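# Remove a staple stick and set it legs-down on table

## Task

Pull a single stick of staples out of the staple box and put it down on the table with its legs pointing down, far enough away that it touches neither the box's tray nor its sleeve.

## Robot and tools

Robot: two arms, left_arm and right_arm, each with six revolute joints and a two-finger parallel gripper. Each gripper carries a wrist camera: cam_left_wrist and cam_right_wrist, both 672x504 images. The URDF root of left_arm sits at (-0.025, +0.306, +0.049) m and right_arm at (-0.036, -0.242, +0.003) m in the scene frame. Both are turned only slightly about z. A camera stand is fixed behind the arms.

Frames. Scene frame: origin at table-top height, midway between the nominal bases; +x points out over the table, +z up, and left_arm is on the +y side. Image left/right does not match arm names. Every hand pose, target and velocity an arm reports, and every offset you send it, uses that arm's own base axes. Rotations turn the gripper about its Hand target point. On a gripper, the fingers extend along its +z and close along its y. end_effector_position is the point between the pads, roughly 1 cm behind the fingertips. Reported poses can be off by a few cm, more at long reach.

execute_actions(actions, cameras). actions is a list of actions; each action is a list of up to 15 rows, one row per 1/30 s control step; if fewer rows are given, the last row repeats to fill 15. Each row has exactly 14 numbers in [-1, 1]: left_arm dx, dy, dz, rx, ry, rz, opening, then right_arm in the same order. The six pose numbers are an offset from that arm's Hand target as it was when the action began (every row counts from that same start, not from the previous row), in the arm's base axes. Scale: 1.0 = 0.6 m for dx/dy/dz and 180 degrees for rotation; rx, ry, rz form one rotation vector. A translation longer than 1.0 is shortened. Sending the same offset again moves the arm further. All six zero means hold or re-request the current Hand target. opening is absolute: +1 fully open (0.094 m), -1 closed; a 0 is a real command, so repeat the present value to keep a gripper unchanged. cameras: list of names, ["all"], or []; an empty actions list returns all images and the full state.

move(target, speed, blend, opening_speed, grip_force, blocking, cameras). target is one 14-number row laid out as above, or a list of up to 15 such rows as waypoints; every row is an offset from the Hand targets at the move's start, not from the previous waypoint. Paths are straight lines, the gripper turning the short way. speed: top path speed in m/s, 0.002 to 2.9 (default 0.25), turning up to twice that in rad/s; one value or one per waypoint. blend: corner rounding radius in m per waypoint; 0 stops at each. opening_speed: rate of the commanded opening change per second on the -1..1 scale, at least 0.2; use it to close gently. grip_force: newtons per finger pad, 10 to 50, one value or one per arm; it persists, and lower values close slowly. blocking=false returns after about 0.5 s while motion continues. A move runs at most 10 s of path. Its result adds a move: line saying done, off_target, moving, held or fault, plus limits such as paced (pose clipped) or held (steps withheld). Done means at rest within 10 mm and 2 degrees; neither done nor off_target tells you about contact. Moves do not avoid obstacles or the other arm.

wait(seconds, cameras): 0 to 10 s, arms keep their last command; a running move continues. stop(cameras): brakes a running move. zoom_image(camera, region): camera is cam_left_wrist or cam_right_wrist, region [x0, y0, x1, y1] pixels from the top-left of its latest image, at most 504 by 504. read_manual(section): licence texts only. finished_scene(scene): ends the current scene by its number; call nothing after it in that reply.

Results: per arm, Hand target (the last commanded pose after clipping; the next offsets count from it), end_effector_position in m and end_effector_quat_wxyz, Joint positions (last entry is the finger opening in m), joint torques (first three wrap at ±28 N m), Joint velocities (may read within noise or be omitted), grip_measured on the opening scale (reads up to ~2.5 mm wide when empty, narrower than the part under squeeze), grip_effort_nm (motor effort, negative closing; not pad force), Tool commands, and for actions, end-effector positions at some steps. MOTOR HOT appears at 75 °C; OVER-TEMPERATURE FAULT at 90 °C folds and disables that arm.

Behaviour: orientation commands are clipped to 40 degrees from the measured orientation per step. Friction and load can leave a gripper a few cm short; the next command, even all zeros, re-requests the target, or send the remaining gap as an offset. An arm stopped by contact keeps pushing until told to go back past its gripper. Squeeze rises about 1 N per 0.001 below first-touch reading, then jumps to the force limit near 20 N. To release, command an opening well above grip_measured.

Avoid: dropping the stick or releasing it while it moves, hitting the table, box or other arm hard, pushing beyond contact, any contact or grip between the two arms or their cameras, loading a camera cable, letting anything leave the table, paths passing close to an arm's own base, and long stretched or stalled holds that heat motors. A loose object may occasionally be nudged by outside disturbance.

Each tool is called after "Request:" as a command line: name --argument value for each argument, lists and objects as JSON in quotes; but a table of rows of numbers goes row by row, as --pt "numbers of a row", without its own name.

## Session

Request:
execute_actions --actions '[]'

Scene clock: 0.00 s.
left_arm: end_effector_position=(+0.3676, +0.0302, +0.1497) grip_measured=+1.000 grip_effort_nm=n/a end_effector_quat_wxyz=(+0.691, -0.103, +0.709, +0.091) | right_arm: end_effector_position=(+0.3828, +0.0023, +0.1518) grip_measured=+1.000 grip_effort_nm=n/a end_effector_quat_wxyz=(+0.701, -0.006, +0.713, -0.013)
Joint positions: left_arm=[-0.102 1.54 0.192 1.318 -0.376 -0.025 0.094] | right_arm=[0.015 1.577 0.22 1.342 0.025 -0.028 0.094]
Joint velocities: within noise
Joint torques (N m): no reading
Heat: left arm: 29 °C; right arm: 30 °C.
Hand target: left_arm +0.3698, +0.0307, +0.1594; +0.702, -0.110, +0.699, +0.088 | right_arm +0.3847, +0.0009, +0.1565; +0.705, -0.006, +0.709, -0.018
Tool commands: left_gripper/opening=+1.0 right_gripper/opening=+1.0

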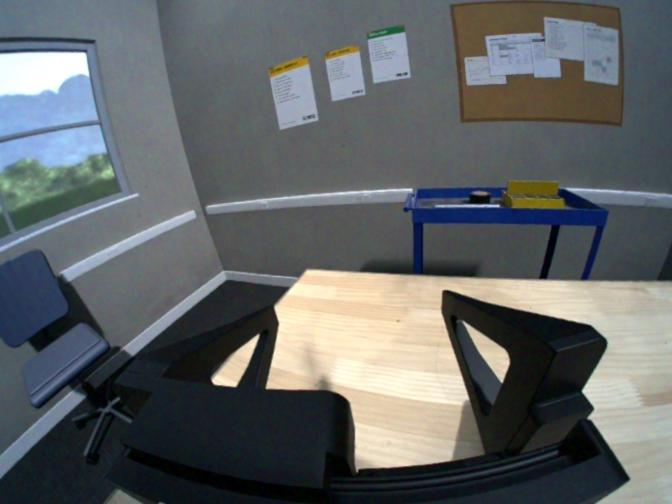

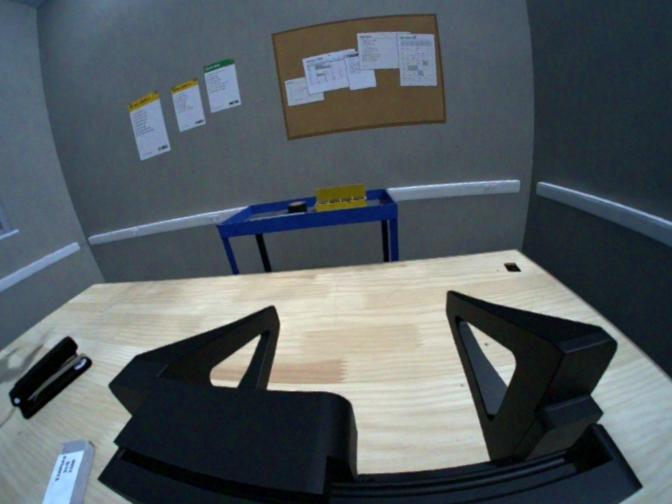

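Request:
move --target '[0,0,0,0,0,0,1,-0.2912,0.4152,0.0725,-0.1772,0.3888,0.241,0.4]' --speed 0.35 --cameras '["cam_right_wrist"]'

Scene clock: 21.60 s.
left_arm: end_effector_position=(+0.3676, +0.0302, +0.1497) grip_measured=+1.000 grip_effort_nm=-0.03 end_effector_quat_wxyz=(+0.691, -0.103, +0.709, +0.091) | right_arm: end_effector_position=(+0.2085, +0.2482, +0.1909) grip_measured=+0.403 grip_effort_nm=-0.14 end_effector_quat_wxyz=(+0.120, -0.442, +0.888, +0.049)
Joint positions: left_arm=[-0.102 1.54 0.192 1.318 -0.376 -0.025 0.094] | right_arm=[0.873 1.543 1.505 -1.272 0.007 -0.052 0.066]
Joint torques (N m): left_arm=[-0.02 -4.89 5.72 1.58 -0.04 -0.01] | right_arm=[0.06 -5.79 11.88 0.52 -0.11 0.09]
Heat: left arm: 29 °C; right arm: 31 °C.
Hand target: left_arm +0.3698, +0.0307, +0.1594; +0.702, -0.110, +0.699, +0.088 | right_arm +0.2100, +0.2501, +0.2000; +0.119, -0.434, +0.891, +0.053
Off the commanded pose: left_arm 0.010 m, 2 deg | right_arm 0.009 m, 1 deg.
move: done
Images, in order (width x height): cam_right_wrist 672x504.

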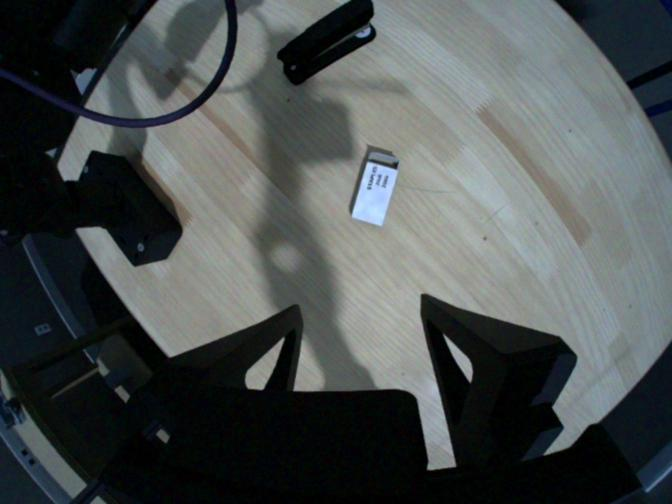

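Request:
zoom_image --camera "cam_right_wrist" --region '[335, 135, 415, 235]'

Scaled by 5.040 from the camera's 672x504 image, which has a finer 960x720 frame.

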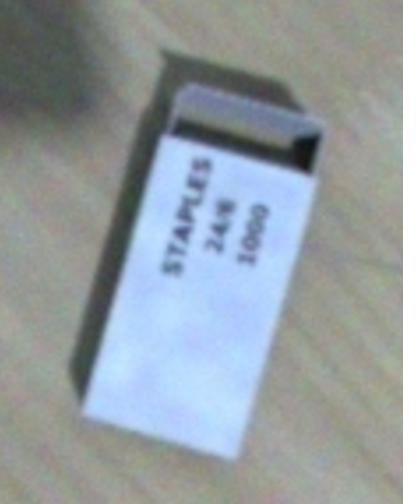

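Request:
move --pt "-0.06 -0.25 -0.06 -0.1 0.25 0.025 0.4 -0.004 0.0215 -0.2167 0.1274 -0.1465 -0.1191 0.4" --pt "-0.103 -0.4762 -0.199 -0.1835 0.4657 0.0476 0.4 0.0827 0.0715 -0.3075 0.1274 -0.1465 -0.1191 0.4" --speed '[0.3, 0.15]' --blend '[0.03, 0]' --cameras '["all"]'

Request:
zoom_image --camera "cam_left_wrist" --region '[290, 230, 430, 370]'

Scene clock: 117.83 s.
left_arm: end_effector_position=(+0.3029, -0.2492, +0.0352) grip_measured=+0.402 grip_effort_nm=-0.11 end_effector_quat_wxyz=(-0.003, -0.245, +0.969, +0.003) | right_arm: end_effector_position=(+0.2505, +0.2850, +0.0112) grip_measured=+0.403 grip_effort_nm=-0.14 end_effector_quat_wxyz=(+0.399, -0.233, +0.881, +0.099)
Joint positions: left_arm=[-0.691 2.086 1.596 -1.089 0.001 -1.186 0.066] | right_arm=[1.026 1.697 0.543 0.358 0.384 0.351 0.066]
Joint torques (N m): left_arm=[-0.44 -9.13 9.88 0.02 0.04 -0.1] | right_arm=[-0.46 -5.35 8.58 2.04 0.04 -0.1]
Heat: left arm: 29 °C; right arm: 34 °C.
Hand target: left_arm +0.3080, -0.2550, +0.0400; +0.000, -0.248, +0.969, +0.000 | right_arm +0.2596, +0.2930, +0.0155; +0.407, -0.232, +0.877, +0.105
Off the commanded pose: left_arm 0.009 m, 1 deg | right_arm 0.013 m, 1 deg.
move: off_target (right_arm)

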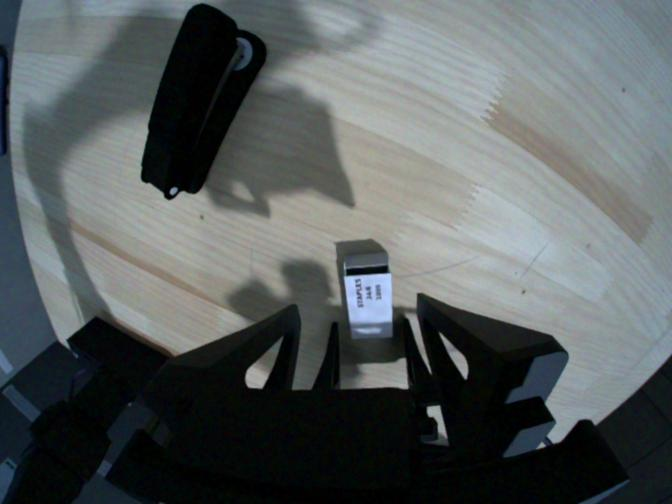

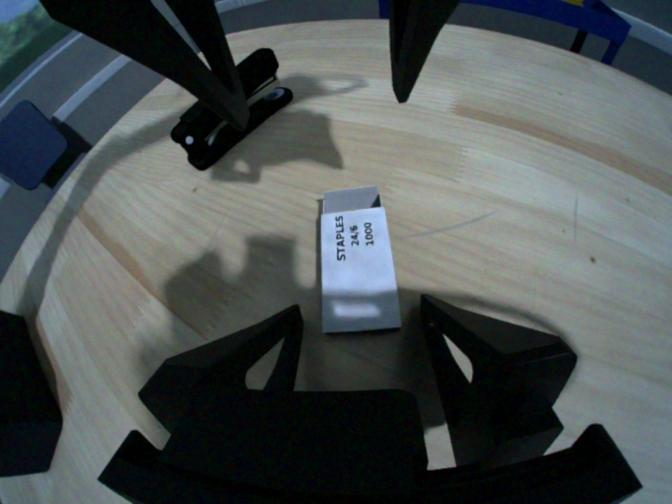

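Scaled by 3.600 from the camera's 672x504 image, which has a finer 960x720 frame.

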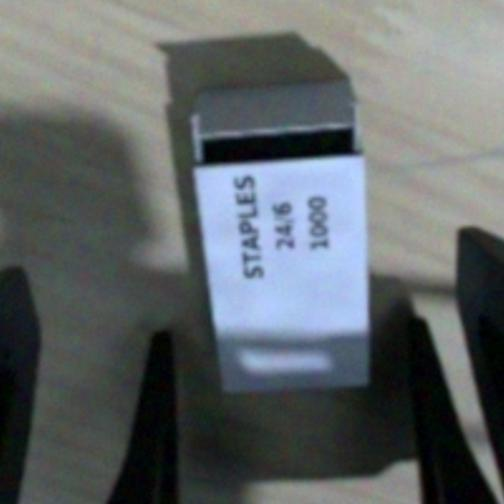

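Request:
move --pt "-0.004 -0.0047 -0.1395 0 0 0 0.4 0.0202 0.0117 0.005 0 0 0 0.4" --pt "-0.004 -0.0047 -0.1395 0 0 0 0.4 0.0202 0.0117 0.005 0 0 0 -0.3" --speed 0.12 --grip_force '[15, 12]' --cameras '["all"]'

Request:
zoom_image --camera "cam_left_wrist" --region '[270, 230, 450, 380]'

Scene clock: 151.40 s.
left_arm: end_effector_position=(+0.3062, -0.2527, -0.0372) grip_measured=+0.402 grip_effort_nm=-0.11 end_effector_quat_wxyz=(-0.003, -0.253, +0.968, +0.003) | right_arm: end_effector_position=(+0.2635, +0.2910, +0.0129) grip_measured=-0.177 grip_effort_nm=-0.25 end_effector_quat_wxyz=(+0.400, -0.232, +0.881, +0.102)
Joint positions: left_arm=[-0.692 2.205 1.478 -0.852 0.001 -1.203 0.066] | right_arm=[0.995 1.729 0.588 0.358 0.361 0.33 0.039]
Joint torques (N m): left_arm=[-0.44 -9.89 4.97 0.43 0.04 -0.1] | right_arm=[-0.35 -6.12 9.39 1.83 0.09 -0.09]
Heat: left arm: 30 °C; right arm: 33 °C.
Hand target: left_arm +0.3056, -0.2578, -0.0437; +0.000, -0.248, +0.969, +0.000 | right_arm +0.2717, +0.3000, +0.0185; +0.407, -0.232, +0.877, +0.105
Off the commanded pose: left_arm 0.008 m, 1 deg | right_arm 0.013 m, 1 deg.
grip_force (N): 15, 12
move: moving (right_arm; no rest 5 s after target 2's new opening was sent); target 2's new opening was sent with right_arm's hand 0.013 m and 1 deg from that target

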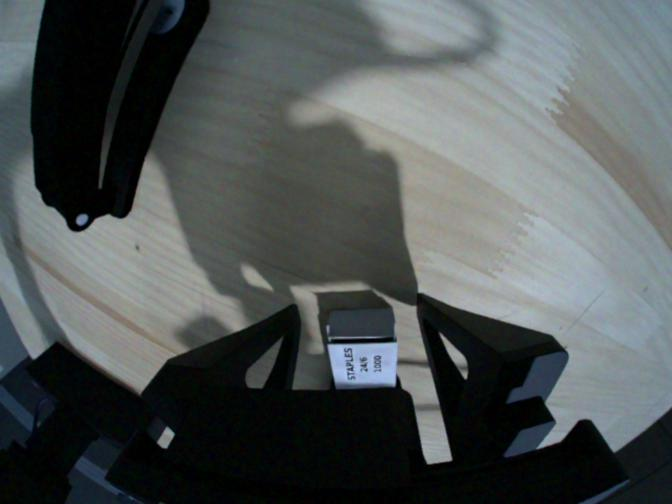

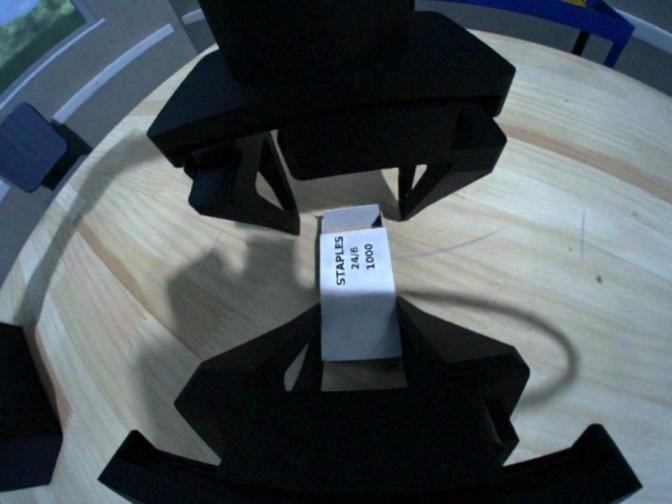

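Scaled by 2.800 from the camera's 672x504 image, which has a finer 960x720 frame.

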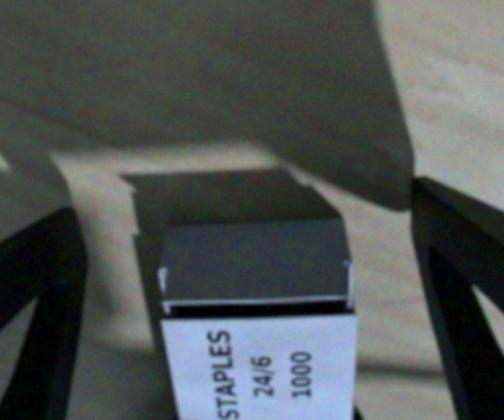

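Request:
move --pt "-0.0073 -0.004 0 0 0 0 0.4 0 0 0 0 0 0 -0.3" --pt "-0.0073 -0.004 0 0 0 0 -0.4 0 0 0 0 0 0 -0.3" --speed 0.03 --grip_force '[20, 12]' --cameras '["cam_left_wrist"]'

Request:
zoom_image --camera "cam_left_wrist" --region '[290, 250, 430, 370]'

Scene clock: 184.30 s.
left_arm: end_effector_position=(+0.2989, -0.2597, -0.0385) grip_measured=-0.225 grip_effort_nm=-0.50 end_effector_quat_wxyz=(-0.004, -0.245, +0.969, +0.003) | right_arm: end_effector_position=(+0.2644, +0.2902, +0.0129) grip_measured=-0.191 grip_effort_nm=-0.31 end_effector_quat_wxyz=(+0.400, -0.230, +0.881, +0.101)
Joint positions: left_arm=[-0.717 2.205 1.472 -0.848 0.002 -1.212 0.036] | right_arm=[0.992 1.729 0.588 0.358 0.361 0.33 0.038]
Joint torques (N m): left_arm=[-0.39 -10.37 4.63 0.42 0.03 -0.1] | right_arm=[-0.39 -6.12 9.33 1.82 0.08 -0.06]
Heat: left arm: 29 °C; right arm: 33 °C.
Hand target: left_arm +0.3012, -0.2602, -0.0437; +0.000, -0.248, +0.969, +0.000 | right_arm +0.2717, +0.3000, +0.0185; +0.407, -0.232, +0.877, +0.105
Off the commanded pose: left_arm 0.006 m, 1 deg | right_arm 0.013 m, 1 deg.
grip_force (N): 20, 12
move: off_target (right_arm)
Images, in order (width x height): cam_left_wrist 672x504.

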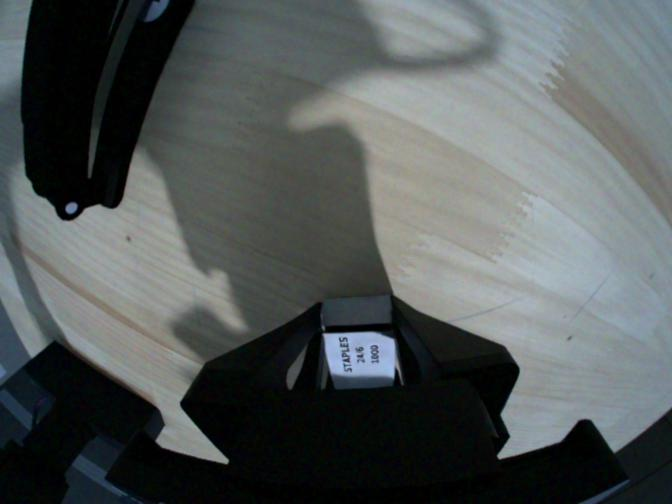

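Scaled by 3.600 from the camera's 672x504 image, which has a finer 960x720 frame.

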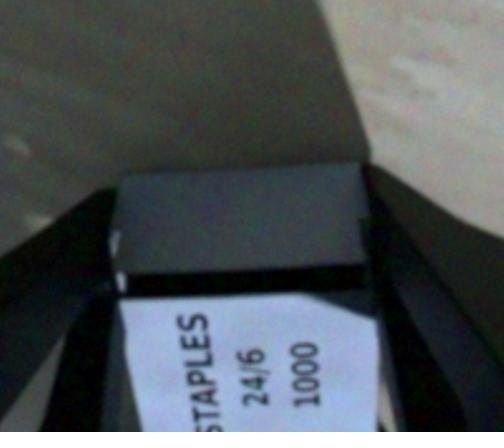

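Request:
move --target '[0.0733,0.0396,0,0,0,0,-0.4,0,0,0,0,0,0,-0.3]' --speed 0.06 --cameras '["all"]'

Scene clock: 189.13 s.
left_arm: end_effector_position=(+0.3076, -0.2532, -0.0397) grip_measured=-0.227 grip_effort_nm=-0.50 end_effector_quat_wxyz=(-0.050, -0.244, +0.968, -0.011) | right_arm: end_effector_position=(+0.2714, +0.2946, +0.0180) grip_measured=-0.191 grip_effort_nm=-0.31 end_effector_quat_wxyz=(+0.407, -0.231, +0.878, +0.103)
Joint positions: left_arm=[-0.649 2.246 1.533 -0.903 0.093 -1.14 0.036] | right_arm=[0.982 1.737 0.609 0.364 0.356 0.313 0.038]
Joint torques (N m): left_arm=[2.95 -8.92 9.25 0.4 -0.84 0.3] | right_arm=[0.14 -6.95 7.6 1.8 0.11 -0.01]
Heat: left arm: 29 °C; right arm: 33 °C.
Hand target: left_arm +0.3452, -0.2365, -0.0437; +0.000, -0.248, +0.969, +0.000 | right_arm +0.2717, +0.3000, +0.0185; +0.407, -0.232, +0.877, +0.105
Off the commanded pose: left_arm 0.041 m, 6 deg | right_arm 0.005 m, 0 deg.
grip_force (N): 20, 12
move: off_target (left_arm)

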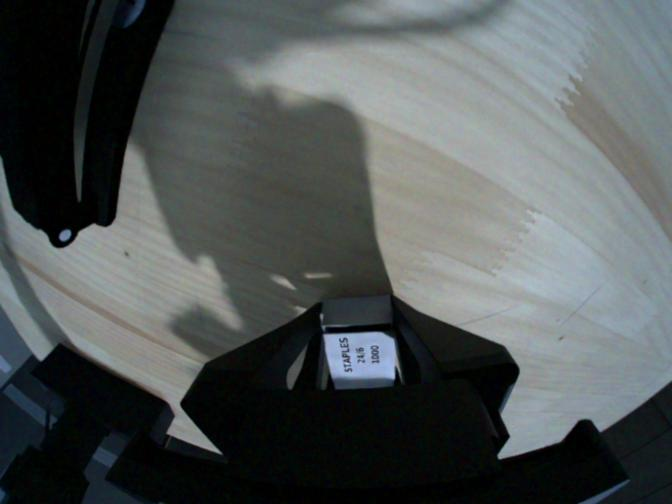

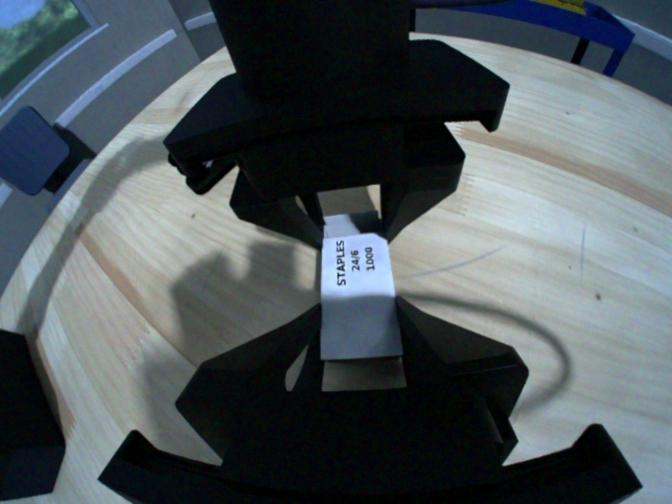

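Request:
move --pt "-0.0627 -0.0278 0 0 0 0 -0.4 0 0 0 0 0 0 -0.3" --pt "-0.0627 -0.0278 0 0 0 0 0.2 0 0 0 0 0 0 -0.3" --speed 0.1 --grip_force '[50, 12]' --cameras '["cam_left_wrist"]'

Request:
zoom_image --camera "cam_left_wrist" --region '[290, 250, 430, 390]'

Scene clock: 223.43 s.
left_arm: end_effector_position=(+0.3061, -0.2520, -0.0415) grip_measured=+0.198 grip_effort_nm=0.06 end_effector_quat_wxyz=(-0.017, -0.247, +0.969, -0.001) | right_arm: end_effector_position=(+0.2705, +0.2953, +0.0164) grip_measured=-0.191 grip_effort_nm=-0.31 end_effector_quat_wxyz=(+0.404, -0.228, +0.879, +0.106)
Joint positions: left_arm=[-0.678 2.22 1.484 -0.854 0.028 -1.177 0.056] | right_arm=[0.983 1.741 0.609 0.366 0.353 0.325 0.038]
Joint torques (N m): left_arm=[-0.46 -11.58 3.79 0.45 -0.22 -0.11] | right_arm=[0.1 -7.24 7.58 1.78 0.15 -0.01]
Heat: left arm: 30 °C; right arm: 32 °C.
Hand target: left_arm +0.3075, -0.2532, -0.0437; +0.000, -0.248, +0.969, +0.000 | right_arm +0.2717, +0.3000, +0.0185; +0.407, -0.232, +0.877, +0.105
Off the commanded pose: left_arm 0.003 m, 2 deg | right_arm 0.005 m, 1 deg.
grip_force (N): 50, 12
move: done; target 2's new opening was sent with left_arm's hand 0.005 m and 3 deg from that target
Images, in order (width x height): cam_left_wrist 672x504.

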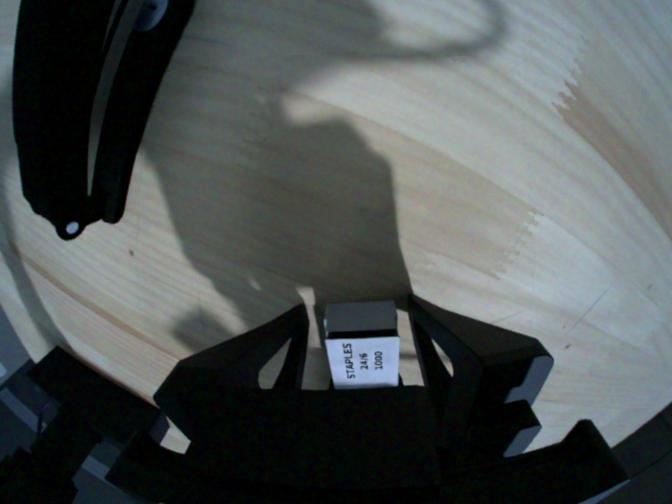

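Scaled by 3.600 from the camera's 672x504 image, which has a finer 960x720 frame.

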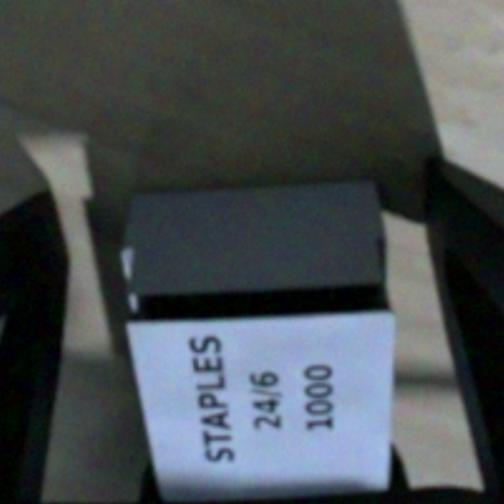

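Request:
move --pt "0.0156 0.0149 0.0095 0 0 0 0.2 0 0 0 0 0 0 -0.3" --pt "-0.0032 -0.0085 0.0095 0 0 0 0.2 0 0 0 0 0 0 -0.3" --pt "0.0135 0.0123 0.0095 0 0 0 0.2 0 0 0 0 0 0 -0.3" --pt "-0.0011 -0.0059 0.0095 0 0 0 0.2 0 0 0 0 0 0 -0.3" --pt "0.0114 0.0097 0.0095 0 0 0 0.2 0 0 0 0 0 0 -0.3" --pt "0.0062 0.0032 0.0095 0 0 0 0.2 0 0 0 0 0 0 -0.3" --pt "0.0062 0.0032 0.0095 0 0 0 -0.4 0 0 0 0 0 0 -0.3" --speed 0.12 --blend '[0.003,0.003,0.003,0.003,0.0025,0,0]' --grip_force '[18, 12]' --cameras '["cam_left_wrist"]'

Request:
zoom_image --camera "cam_left_wrist" --region '[290, 250, 430, 390]'

Scene clock: 244.97 s.
left_arm: end_effector_position=(+0.3067, -0.2561, -0.0416) grip_measured=-0.220 grip_effort_nm=-0.47 end_effector_quat_wxyz=(-0.012, -0.242, +0.970, -0.004) | right_arm: end_effector_position=(+0.2713, +0.2945, +0.0165) grip_measured=-0.191 grip_effort_nm=-0.31 end_effector_quat_wxyz=(+0.405, -0.226, +0.880, +0.105)
Joint positions: left_arm=[-0.688 2.22 1.484 -0.842 0.024 -1.177 0.037] | right_arm=[0.982 1.741 0.609 0.366 0.356 0.325 0.038]
Joint torques (N m): left_arm=[-0.1 -12.01 5.3 0.16 -0.18 0] | right_arm=[0.16 -7.38 7.53 1.78 0.12 -0.02]
Heat: left arm: 29 °C; right arm: 32 °C.
Hand target: left_arm +0.3113, -0.2512, -0.0380; +0.000, -0.248, +0.969, +0.000 | right_arm +0.2717, +0.3000, +0.0185; +0.407, -0.232, +0.877, +0.105
Off the commanded pose: left_arm 0.008 m, 2 deg | right_arm 0.006 m, 1 deg.
grip_force (N): 18, 12
move: done
Images, in order (width x height): cam_left_wrist 672x504.

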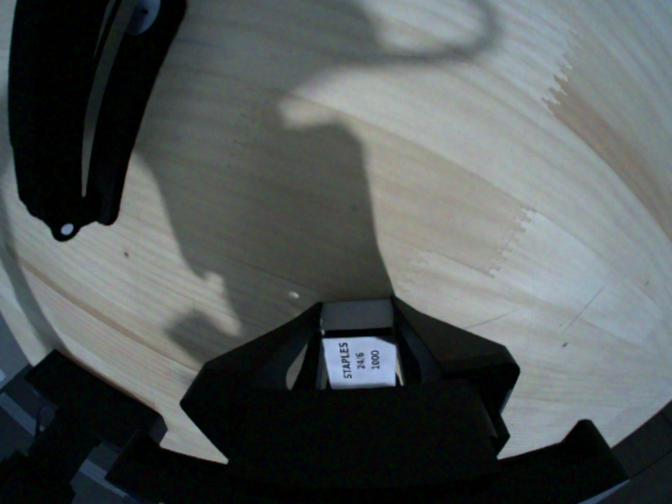

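Scaled by 3.600 from the camera's 672x504 image, which has a finer 960x720 frame.

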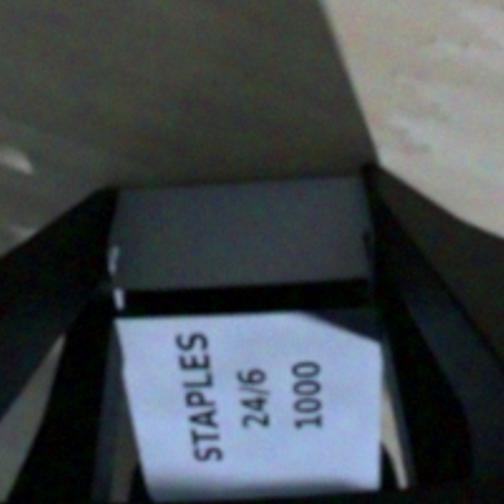

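Request:
move --pt "0 0 0 0 0 0 0.2 0 0 0 0 0 0 -0.3" --pt "0.0338 -0.0056 0.0433 0 0 0 0.2 0 0 0 0 0 0 -0.3" --pt "0.0148 -0.0288 0.0433 0 0 0 0.2 0 0 0 0 0 0 -0.3" --pt "0.0317 -0.0082 0.0433 0 0 0 0.2 0 0 0 0 0 0 -0.3" --pt "0.0169 -0.0262 0.0433 0 0 0 0.2 0 0 0 0 0 0 -0.3" --pt "0.0296 -0.0107 0.0433 0 0 0 0.2 0 0 0 0 0 0 -0.3" --pt "0.0243 -0.0172 0.0433 0 0 0 0.2 0 0 0 0 0 0 -0.3" --speed 0.12 --blend '[0,0.003,0.003,0.003,0.003,0.0025,0]' --grip_force '[50, 12]' --cameras '["cam_left_wrist"]'

Request:
zoom_image --camera "cam_left_wrist" --region '[290, 250, 430, 390]'

Scene clock: 276.53 s.
left_arm: end_effector_position=(+0.3199, -0.2562, -0.0175) grip_measured=+0.199 grip_effort_nm=0.05 end_effector_quat_wxyz=(-0.010, -0.256, +0.967, +0.000) | right_arm: end_effector_position=(+0.2677, +0.2978, +0.0165) grip_measured=-0.191 grip_effort_nm=-0.31 end_effector_quat_wxyz=(+0.405, -0.232, +0.878, +0.107)
Joint positions: left_arm=[-0.671 2.22 1.59 -0.952 0.016 -1.188 0.056] | right_arm=[0.994 1.741 0.609 0.366 0.356 0.325 0.038]
Joint torques (N m): left_arm=[-0.08 -10.52 9.35 0.02 -0.1 0.01] | right_arm=[0.23 -7.28 7.58 1.78 0.13 0.02]
Heat: left arm: 29 °C; right arm: 32 °C.
Hand target: left_arm +0.3258, -0.2616, -0.0120; +0.000, -0.248, +0.969, +0.000 | right_arm +0.2717, +0.3000, +0.0185; +0.407, -0.232, +0.877, +0.105
Off the commanded pose: left_arm 0.010 m, 1 deg | right_arm 0.005 m, 0 deg.
grip_force (N): 50, 12
move: done
Images, in order (width x height): cam_left_wrist 672x504.

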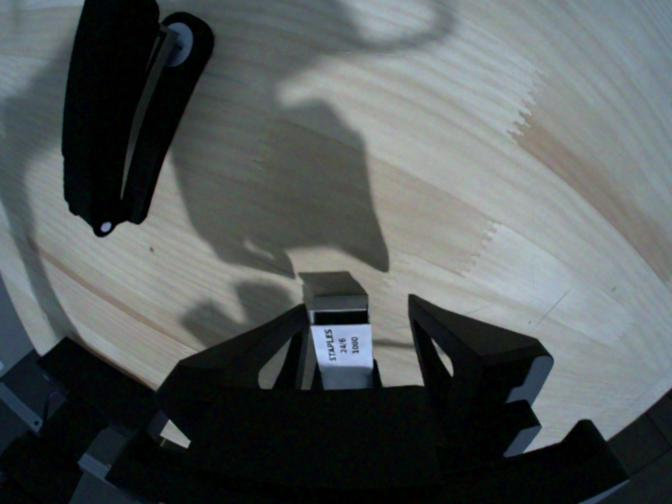

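Scaled by 3.600 from the camera's 672x504 image, which has a finer 960x720 frame.

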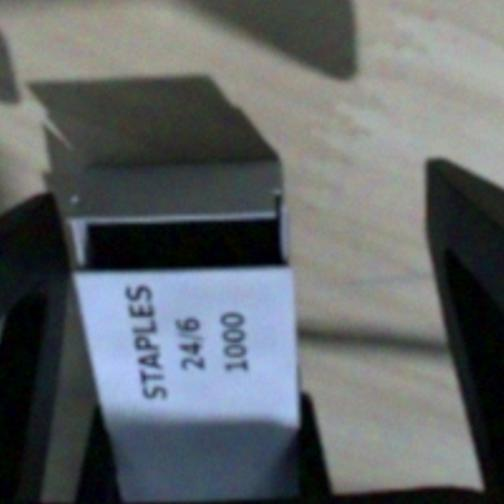

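Request:
move --pt "-0.0202 0.024 -0.0333 0 0 0 0.2 0 0 0 0 0 0 -0.3" --pt "-0.0107 0.0356 -0.0333 0 0 0 0.2 0 0 0 0 0 0 -0.3" --pt "-0.0297 0.0124 -0.0333 0 0 0 0.2 0 0 0 0 0 0 -0.3" --pt "-0.0128 0.033 -0.0333 0 0 0 0.2 0 0 0 0 0 0 -0.3" --pt "-0.0276 0.015 -0.0333 0 0 0 0.2 0 0 0 0 0 0 -0.3" --pt "-0.0149 0.0305 -0.0333 0 0 0 0.2 0 0 0 0 0 0 -0.3" --pt "-0.0202 0.024 -0.0333 0 0 0 0.2 0 0 0 0 0 0 -0.3" --pt "-0.0202 0.024 -0.0533 0 0 0 0.2 0 0 0 0 0 0 -0.3" --pt "-0.0202 0.024 -0.0533 0 0 0 -0.4 0 0 0 0 0 0 -0.3" --speed 0.12 --blend '[0.003,0.003,0.003,0.003,0.003,0.0025,0.002,0,0]' --grip_force '[20, 12]' --cameras '["cam_left_wrist"]'

Request:
zoom_image --camera "cam_left_wrist" --region '[290, 250, 430, 390]'

Scene clock: 302.30 s.
left_arm: end_effector_position=(+0.3113, -0.2518, -0.0416) grip_measured=-0.236 grip_effort_nm=-0.50 end_effector_quat_wxyz=(-0.008, -0.244, +0.970, -0.003) | right_arm: end_effector_position=(+0.2708, +0.2949, +0.0165) grip_measured=-0.191 grip_effort_nm=-0.31 end_effector_quat_wxyz=(+0.405, -0.227, +0.879, +0.105)
Joint positions: left_arm=[-0.675 2.22 1.484 -0.839 0.016 -1.168 0.036] | right_arm=[0.983 1.741 0.609 0.366 0.356 0.325 0.038]
Joint torques (N m): left_arm=[-0.09 -11.29 4.21 0.33 -0.11 0.02] | right_arm=[0.27 -7.3 7.62 1.78 0.12 -0.03]
Heat: left arm: 30 °C; right arm: 32 °C.
Hand target: left_arm +0.3137, -0.2472, -0.0440; +0.000, -0.248, +0.969, +0.000 | right_arm +0.2717, +0.3000, +0.0185; +0.407, -0.232, +0.877, +0.105
Off the commanded pose: left_arm 0.006 m, 1 deg | right_arm 0.006 m, 1 deg.
grip_force (N): 20, 12
move: done
Images, in order (width x height): cam_left_wrist 672x504.

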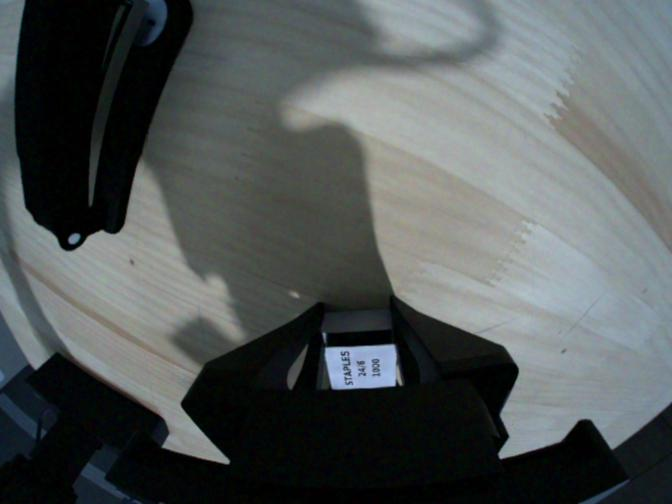

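Scaled by 3.600 from the camera's 672x504 image, which has a finer 960x720 frame.

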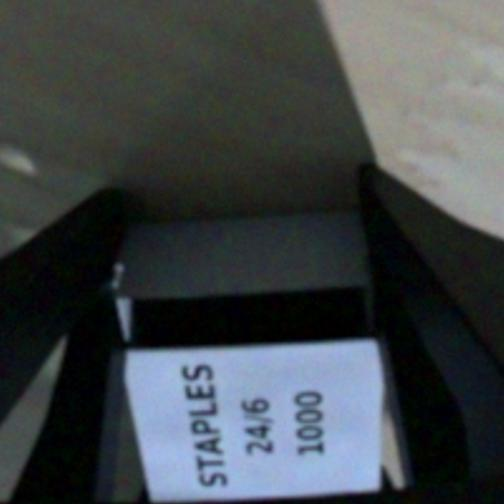

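Request:
move --target '[0.066,0.0357,0.005,0,0,0,-0.4,0,0,0,0,0,0,-0.3]' --speed 0.06 --cameras '["all"]'

Scene clock: 311.93 s.
left_arm: end_effector_position=(+0.3471, -0.2245, -0.0417) grip_measured=-0.236 grip_effort_nm=-0.50 end_effector_quat_wxyz=(-0.005, -0.258, +0.966, -0.007) | right_arm: end_effector_position=(+0.2670, +0.2984, +0.0165) grip_measured=-0.191 grip_effort_nm=-0.31 end_effector_quat_wxyz=(+0.405, -0.238, +0.877, +0.106)
Joint positions: left_arm=[-0.569 2.258 1.55 -0.858 0.016 -1.091 0.036] | right_arm=[0.995 1.741 0.609 0.366 0.355 0.313 0.038]
Joint torques (N m): left_arm=[0.35 -9.7 9.18 0.01 -0.11 0.14] | right_arm=[0.24 -7.27 7.56 1.82 0.11 -0.01]
Heat: left arm: 30 °C; right arm: 32 °C.
Hand target: left_arm +0.3533, -0.2257, -0.0410; +0.000, -0.248, +0.969, +0.000 | right_arm +0.2717, +0.3000, +0.0185; +0.407, -0.232, +0.877, +0.105
Off the commanded pose: left_arm 0.006 m, 1 deg | right_arm 0.005 m, 1 deg.
grip_force (N): 20, 12
move: done

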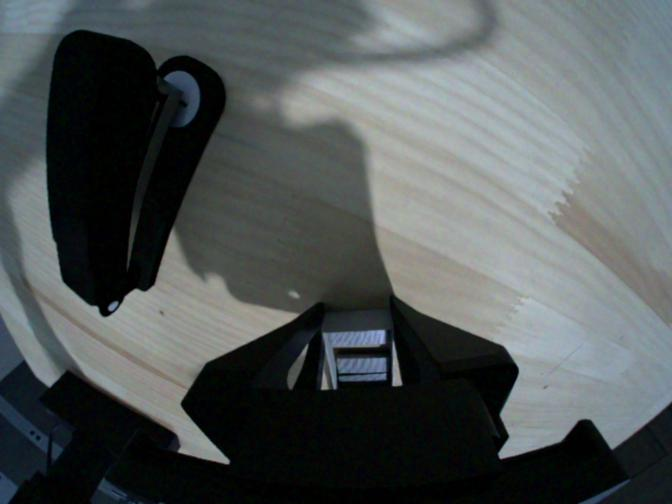

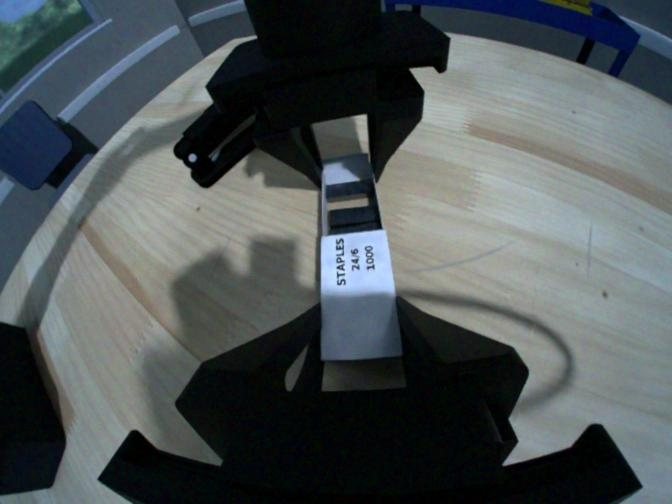

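Request:
move --pt "0 0 0 0 0 0 0.2 0 0 0 0 0 0 -0.3" --pt "0 0 0.12 0 0 0 0.2 0 0 0 0 0 0 -0.3" --pt "-0.018 -0.0163 0.1017 0 0 -0.4983 -0.6 0 0 0 0 0 0 -0.3" --speed '[0.1, 0.15, 0.2]' --blend '[0, 0.01, 0]' --grip_force '[50, 12]' --cameras '["all"]'

Request:
zoom_image --camera "cam_left_wrist" --region '[290, 200, 430, 330]'

Scene clock: 347.13 s.
left_arm: end_effector_position=(+0.3357, -0.2266, -0.0003) grip_measured=-0.598 grip_effort_nm=-0.11 end_effector_quat_wxyz=(-0.036, +0.495, +0.868, +0.004) | right_arm: end_effector_position=(+0.2675, +0.2980, +0.0165) grip_measured=-0.191 grip_effort_nm=-0.31 end_effector_quat_wxyz=(+0.404, -0.233, +0.878, +0.107)
Joint positions: left_arm=[-0.597 2.237 1.688 -1.095 -0.002 0.44 0.019] | right_arm=[0.994 1.741 0.609 0.366 0.355 0.324 0.038]
Joint torques (N m): left_arm=[-0.38 -16.14 5.6 0.26 -0.06 0.14] | right_arm=[0.14 -7.27 7.57 1.78 0.11 0]
Heat: left arm: 30 °C; right arm: 32 °C.
Hand target: left_arm +0.3425, -0.2355, +0.0200; +0.000, +0.507, +0.862, +0.000 | right_arm +0.2717, +0.3000, +0.0185; +0.407, -0.232, +0.877, +0.105
Off the commanded pose: left_arm 0.023 m, 4 deg | right_arm 0.005 m, 0 deg.
grip_force (N): 50, 12
move: off_target (left_arm); target 3's new opening was sent with left_arm's hand 0.023 m and 4 deg from that target

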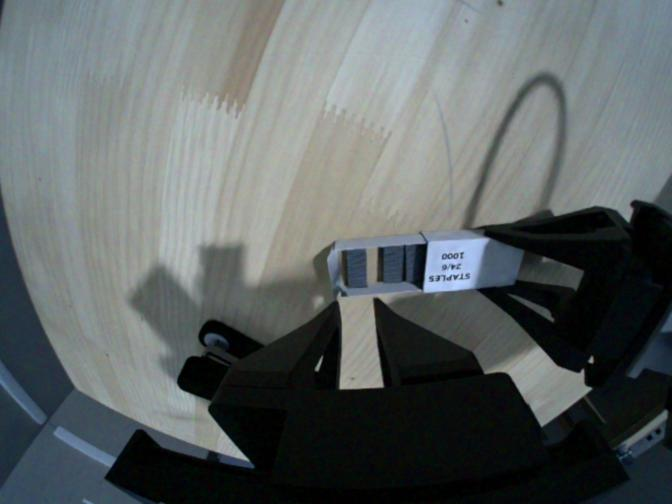

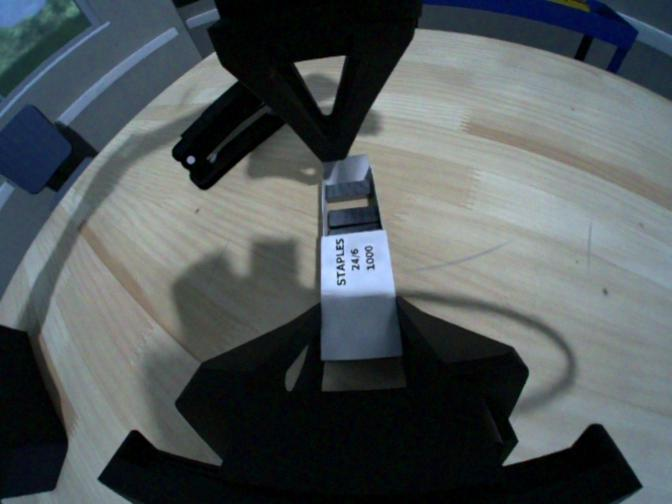

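Scaled by 3.600 from the camera's 672x504 image, which has a finer 960x720 frame.

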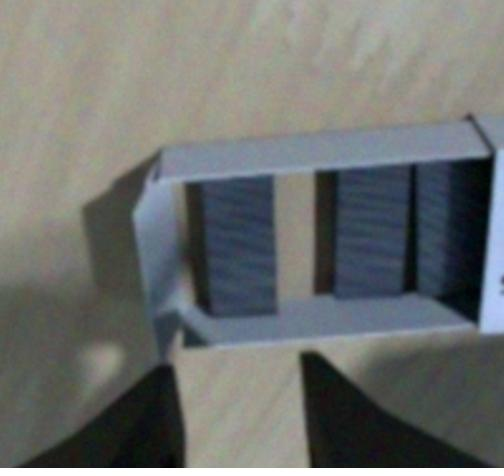

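Request:
move --pt "-0.0062 -0.0002 -0.0608 0 0 -0.0222 -0.62 0 0 0 0 0 0 -0.3" --pt "0.0024 0.0121 -0.0608 0 0 -0.0222 -0.62 0 0 0 0 0 0 -0.3" --pt "-0.0148 -0.0125 -0.0608 0 0 -0.0222 -0.62 0 0 0 0 0 0 -0.3" --pt "0.0005 0.0094 -0.0608 0 0 -0.0222 -0.62 0 0 0 0 0 0 -0.3" --pt "-0.0129 -0.0098 -0.0608 0 0 -0.0222 -0.62 0 0 0 0 0 0 -0.3" --pt "-0.0014 0.0066 -0.0608 0 0 -0.0222 -0.62 0 0 0 0 0 0 -0.3" --pt "-0.0062 -0.0002 -0.0608 0 0 -0.0222 -0.62 0 0 0 0 0 0 -0.3" --speed 0.12 --blend '[0.003,0.003,0.003,0.003,0.003,0.0025,0]' --cameras '["cam_left_wrist"]'

Request:
zoom_image --camera "cam_left_wrist" --region '[300, 220, 420, 330]'

Scene clock: 379.27 s.
left_arm: end_effector_position=(+0.3364, -0.2297, -0.0208) grip_measured=-0.618 grip_effort_nm=-0.11 end_effector_quat_wxyz=(-0.017, +0.528, +0.849, +0.003) | right_arm: end_effector_position=(+0.2675, +0.2980, +0.0165) grip_measured=-0.191 grip_effort_nm=-0.31 end_effector_quat_wxyz=(+0.404, -0.233, +0.878, +0.107)
Joint positions: left_arm=[-0.603 2.237 1.604 -0.972 -0.004 0.51 0.018] | right_arm=[0.994 1.741 0.609 0.366 0.355 0.324 0.038]
Joint torques (N m): left_arm=[-0.06 -12.83 4.74 0.38 -0.04 0.08] | right_arm=[0.24 -7.28 7.6 1.79 0.12 0.02]
Heat: left arm: 31 °C; right arm: 32 °C.
Hand target: left_arm +0.3388, -0.2356, -0.0164; +0.000, +0.537, +0.844, +0.000 | right_arm +0.2717, +0.3000, +0.0185; +0.407, -0.232, +0.877, +0.105
Off the commanded pose: left_arm 0.008 m, 2 deg | right_arm 0.005 m, 0 deg.
grip_force (N): 50, 12
move: done
Images, in order (width x height): cam_left_wrist 672x504.

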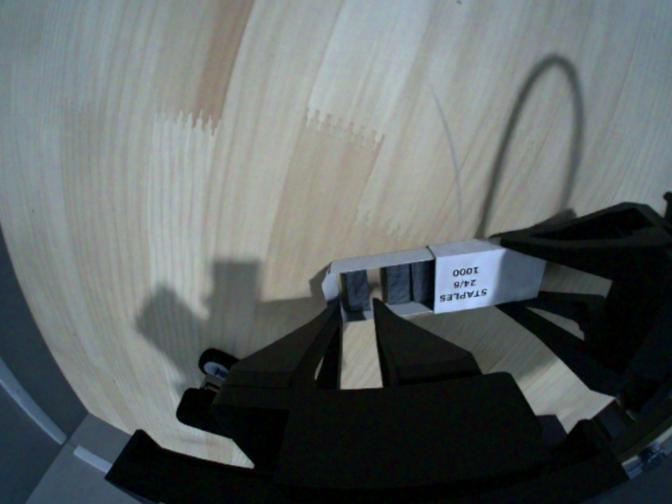

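Scaled by 4.200 from the camera's 672x504 image, which has a finer 960x720 frame.

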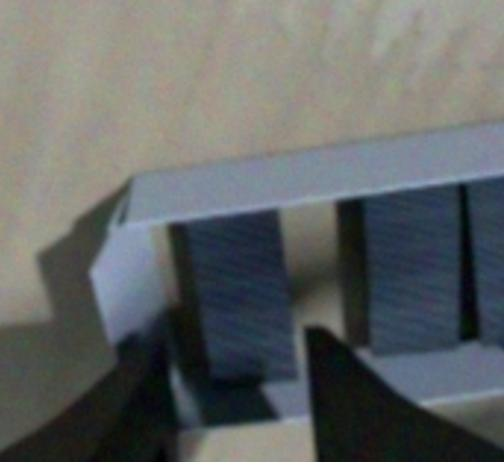

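Request:
move --pt "0 0 -0.0475 0 0 0 -0.62 0 0 0 0 0 0 -0.3" --pt "0 0 -0.0475 0 0 0 -0.9 0 0 0 0 0 0 -0.3" --speed 0.06 --grip_force '[15, 12]' --cameras '["cam_left_wrist"]'

Request:
zoom_image --camera "cam_left_wrist" --region '[300, 240, 420, 350]'

Scene clock: 405.40 s.
left_arm: end_effector_position=(+0.3396, -0.2319, -0.0359) grip_measured=-0.734 grip_effort_nm=-0.41 end_effector_quat_wxyz=(-0.001, +0.528, +0.849, +0.002) | right_arm: end_effector_position=(+0.2675, +0.2980, +0.0165) grip_measured=-0.191 grip_effort_nm=-0.31 end_effector_quat_wxyz=(+0.404, -0.232, +0.878, +0.108)
Joint positions: left_arm=[-0.603 2.246 1.555 -0.881 -0.004 0.51 0.012] | right_arm=[0.994 1.741 0.609 0.366 0.355 0.325 0.038]
Joint torques (N m): left_arm=[-0.08 -9.96 4.85 0.45 -0.03 0.08] | right_arm=[0.02 -7.35 7.57 1.79 0.13 0]
Heat: left arm: 31 °C; right arm: 33 °C.
Hand target: left_arm +0.3388, -0.2356, -0.0449; +0.000, +0.537, +0.844, +0.000 | right_arm +0.2717, +0.3000, +0.0185; +0.407, -0.232, +0.877, +0.105
Off the commanded pose: left_arm 0.010 m, 1 deg | right_arm 0.005 m, 0 deg.
grip_force (N): 15, 12
move: done
Images, in order (width x height): cam_left_wrist 672x504.

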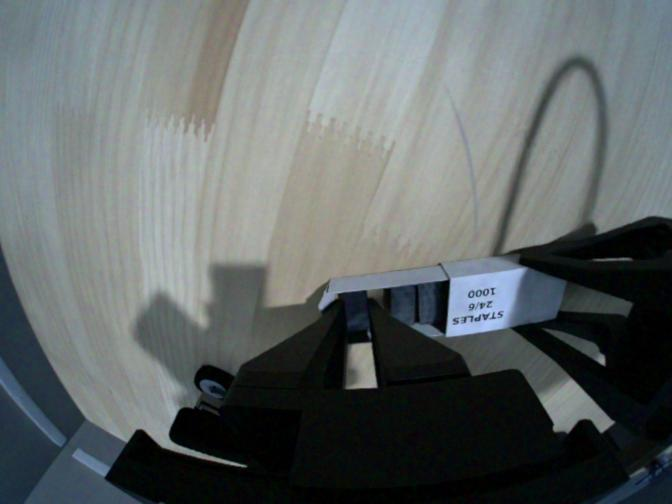

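Scaled by 4.200 from the camera's 672x504 image, which has a finer 960x720 frame.

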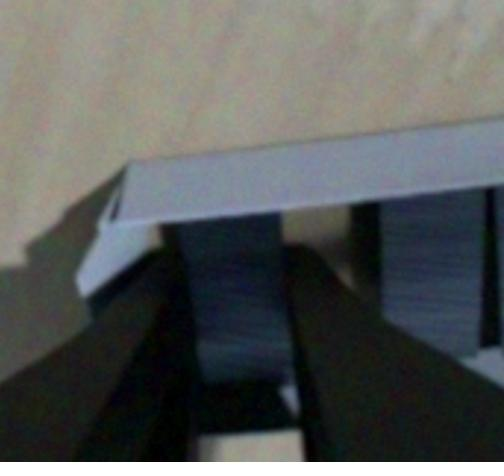

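Request:
move --pt "0 0 0.14 0 0 0 -0.9 0 0 0 0 0 0 -0.3" --pt "-0.165 0.3427 0.165 0 0 0 -0.9 0 0 0 0 0 0 -0.3" --speed '[0.1, 0.25]' --blend '[0.01, 0]' --cameras '["cam_left_wrist"]'

Request:
zoom_image --camera "cam_left_wrist" --region '[290, 230, 430, 370]'

Scene clock: 445.70 s.
left_arm: end_effector_position=(+0.2383, -0.0272, +0.0492) grip_measured=-0.734 grip_effort_nm=-0.41 end_effector_quat_wxyz=(-0.020, +0.528, +0.849, -0.002) | right_arm: end_effector_position=(+0.2663, +0.2992, +0.0162) grip_measured=-0.191 grip_effort_nm=-0.31 end_effector_quat_wxyz=(+0.403, -0.234, +0.878, +0.110)
Joint positions: left_arm=[-0.128 1.537 0.962 -1.033 -0.013 0.984 0.012] | right_arm=[0.995 1.741 0.609 0.366 0.349 0.325 0.038]
Joint torques (N m): left_arm=[0.23 -8.1 4.68 0.26 0.05 0.15] | right_arm=[0.18 -7.32 7.57 1.78 0.2 0]
Heat: left arm: 31 °C; right arm: 33 °C.
Hand target: left_arm +0.2398, -0.0300, +0.0541; +0.000, +0.537, +0.844, +0.000 | right_arm +0.2717, +0.3000, +0.0185; +0.407, -0.232, +0.877, +0.105
Off the commanded pose: left_arm 0.006 m, 3 deg | right_arm 0.006 m, 1 deg.
grip_force (N): 15, 12
move: off_target (left_arm)
Images, in order (width x height): cam_left_wrist 672x504.

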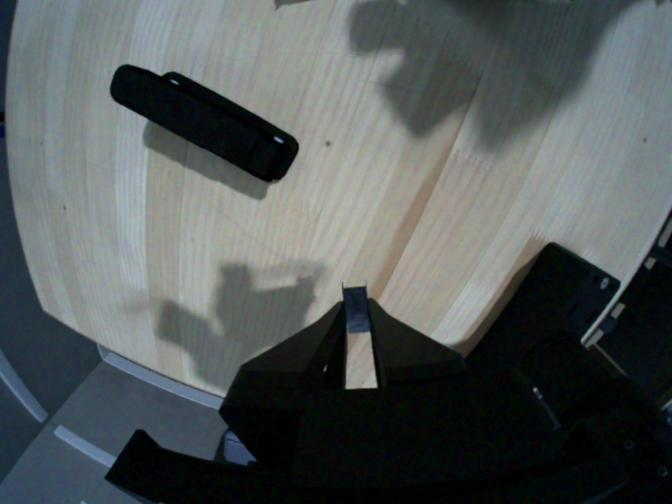

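Scaled by 3.600 from the camera's 672x504 image, which has a finer 960x720 frame.

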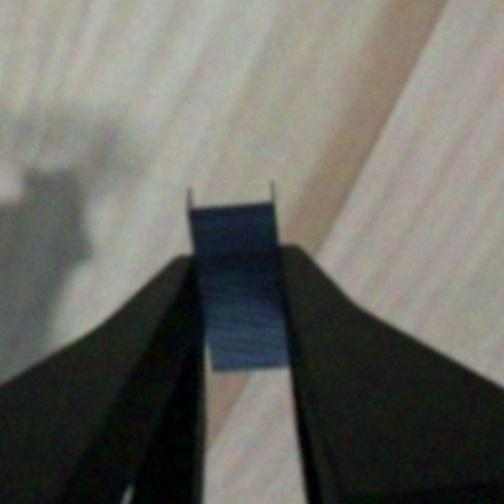

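Request:
move --pt "0 0 -0.12 0 0 0 -0.9 0 0 0 0 0 0 -0.3" --pt "0 0 -0.1643 0 0 0 -0.9 0 0 0 0 0 0 -0.3" --speed '[0.15, 0.03]' --blend '[0.005, 0]' --cameras '["cam_left_wrist"]'

Scene clock: 463.00 s.
left_arm: end_effector_position=(+0.2350, -0.0265, -0.0365) grip_measured=-0.734 grip_effort_nm=-0.41 end_effector_quat_wxyz=(-0.013, +0.528, +0.849, +0.002) | right_arm: end_effector_position=(+0.2663, +0.2992, +0.0162) grip_measured=-0.191 grip_effort_nm=-0.31 end_effector_quat_wxyz=(+0.403, -0.234, +0.878, +0.110)
Joint positions: left_arm=[-0.128 1.695 0.734 -0.631 -0.014 0.986 0.012] | right_arm=[0.995 1.741 0.609 0.366 0.349 0.325 0.038]
Joint torques (N m): left_arm=[0.24 -3.81 3.45 0.68 0.06 0.14] | right_arm=[0.2 -7.28 7.64 1.8 0.21 -0.02]
Heat: left arm: 30 °C; right arm: 33 °C.
Hand target: left_arm +0.2398, -0.0300, -0.0445; +0.000, +0.537, +0.844, +0.000 | right_arm +0.2717, +0.3000, +0.0185; +0.407, -0.232, +0.877, +0.105
Off the commanded pose: left_arm 0.010 m, 2 deg | right_arm 0.006 m, 1 deg.
grip_force (N): 15, 12
move: done
Images, in order (width x height): cam_left_wrist 672x504.

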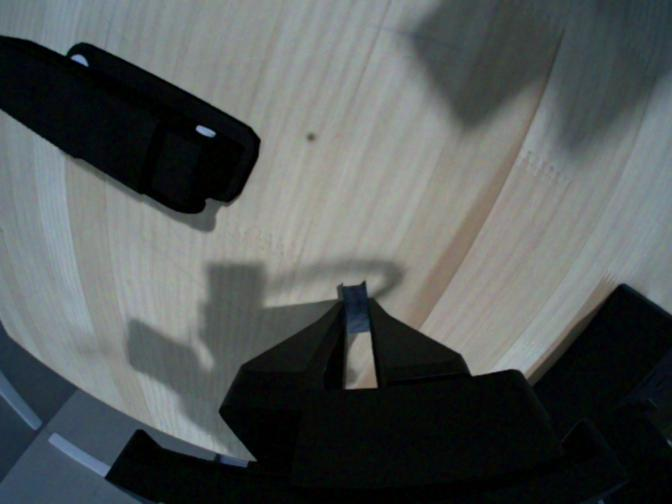

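Request:
move --pt "0 0 -0.0045 0 0 0 -0.9 0 0 0 0 0 0 -0.3" --pt "0 0 -0.0045 0 0 0 -0.45 0 0 0 0 0 0 0.2" --pt "0 0 0.16 0 0 0 -0.45 -0.0867 -0.05 0.1 0 0 0 0.2" --speed '[0.03, 0.05, 0.15]' --grip_force '[50, 50]' --cameras '["cam_left_wrist"]'

Request:
zoom_image --camera "cam_left_wrist" --region '[290, 190, 430, 330]'

Scene clock: 471.67 s.
left_arm: end_effector_position=(+0.2298, -0.0261, +0.0360) grip_measured=-0.451 grip_effort_nm=0.05 end_effector_quat_wxyz=(-0.025, +0.529, +0.848, -0.004) | right_arm: end_effector_position=(+0.2210, +0.2866, +0.0825) grip_measured=+0.197 grip_effort_nm=0.17 end_effector_quat_wxyz=(+0.411, -0.237, +0.871, +0.132)
Joint positions: left_arm=[-0.128 1.536 0.904 -0.989 -0.013 0.987 0.026] | right_arm=[1.109 1.376 0.577 0.047 0.406 0.4 0.056]
Joint torques (N m): left_arm=[0.23 -7.64 9.01 -0.05 0.05 0.13] | right_arm=[0.47 -7.66 6.5 1.24 0.5 0.07]
Heat: left arm: 30 °C; right arm: 33 °C.
Hand target: left_arm +0.2398, -0.0300, +0.0515; +0.000, +0.537, +0.844, +0.000 | right_arm +0.2197, +0.2700, +0.0785; +0.407, -0.232, +0.877, +0.105
Off the commanded pose: left_arm 0.019 m, 3 deg | right_arm 0.017 m, 3 deg.
move: off_target (left_arm, right_arm); target 2's new opening was sent with left_arm's hand 0.012 m and 2 deg from that target
Images, in order (width x height): cam_left_wrist 672x504.

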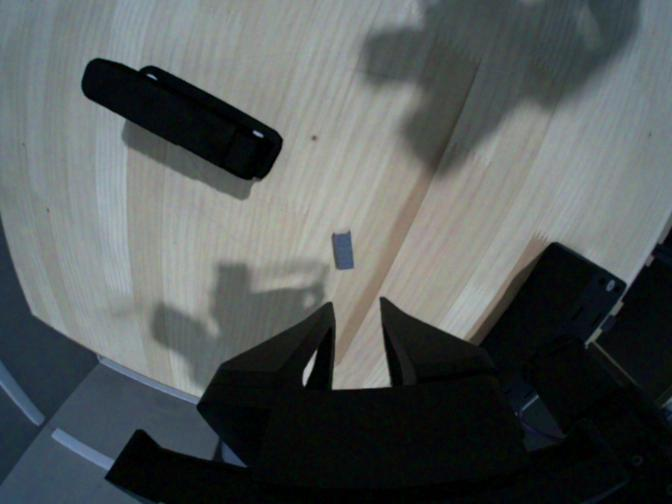

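Scaled by 3.600 from the camera's 672x504 image, which has a finer 960x720 frame.

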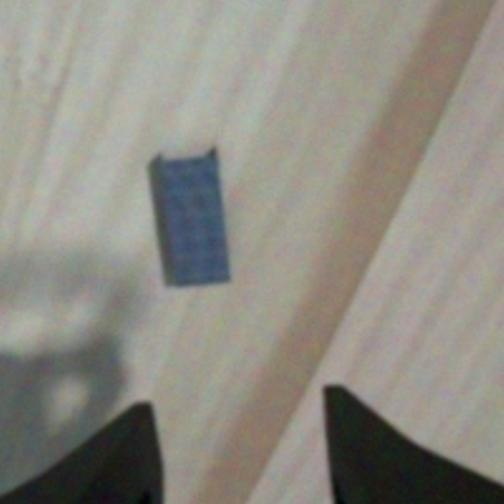

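The stick is standing legs down on the table, well clear of the tray and sleeve, and both arms have let go and backed away.

Request:
finished_scene --scene 2

The scene is finished: the task was done.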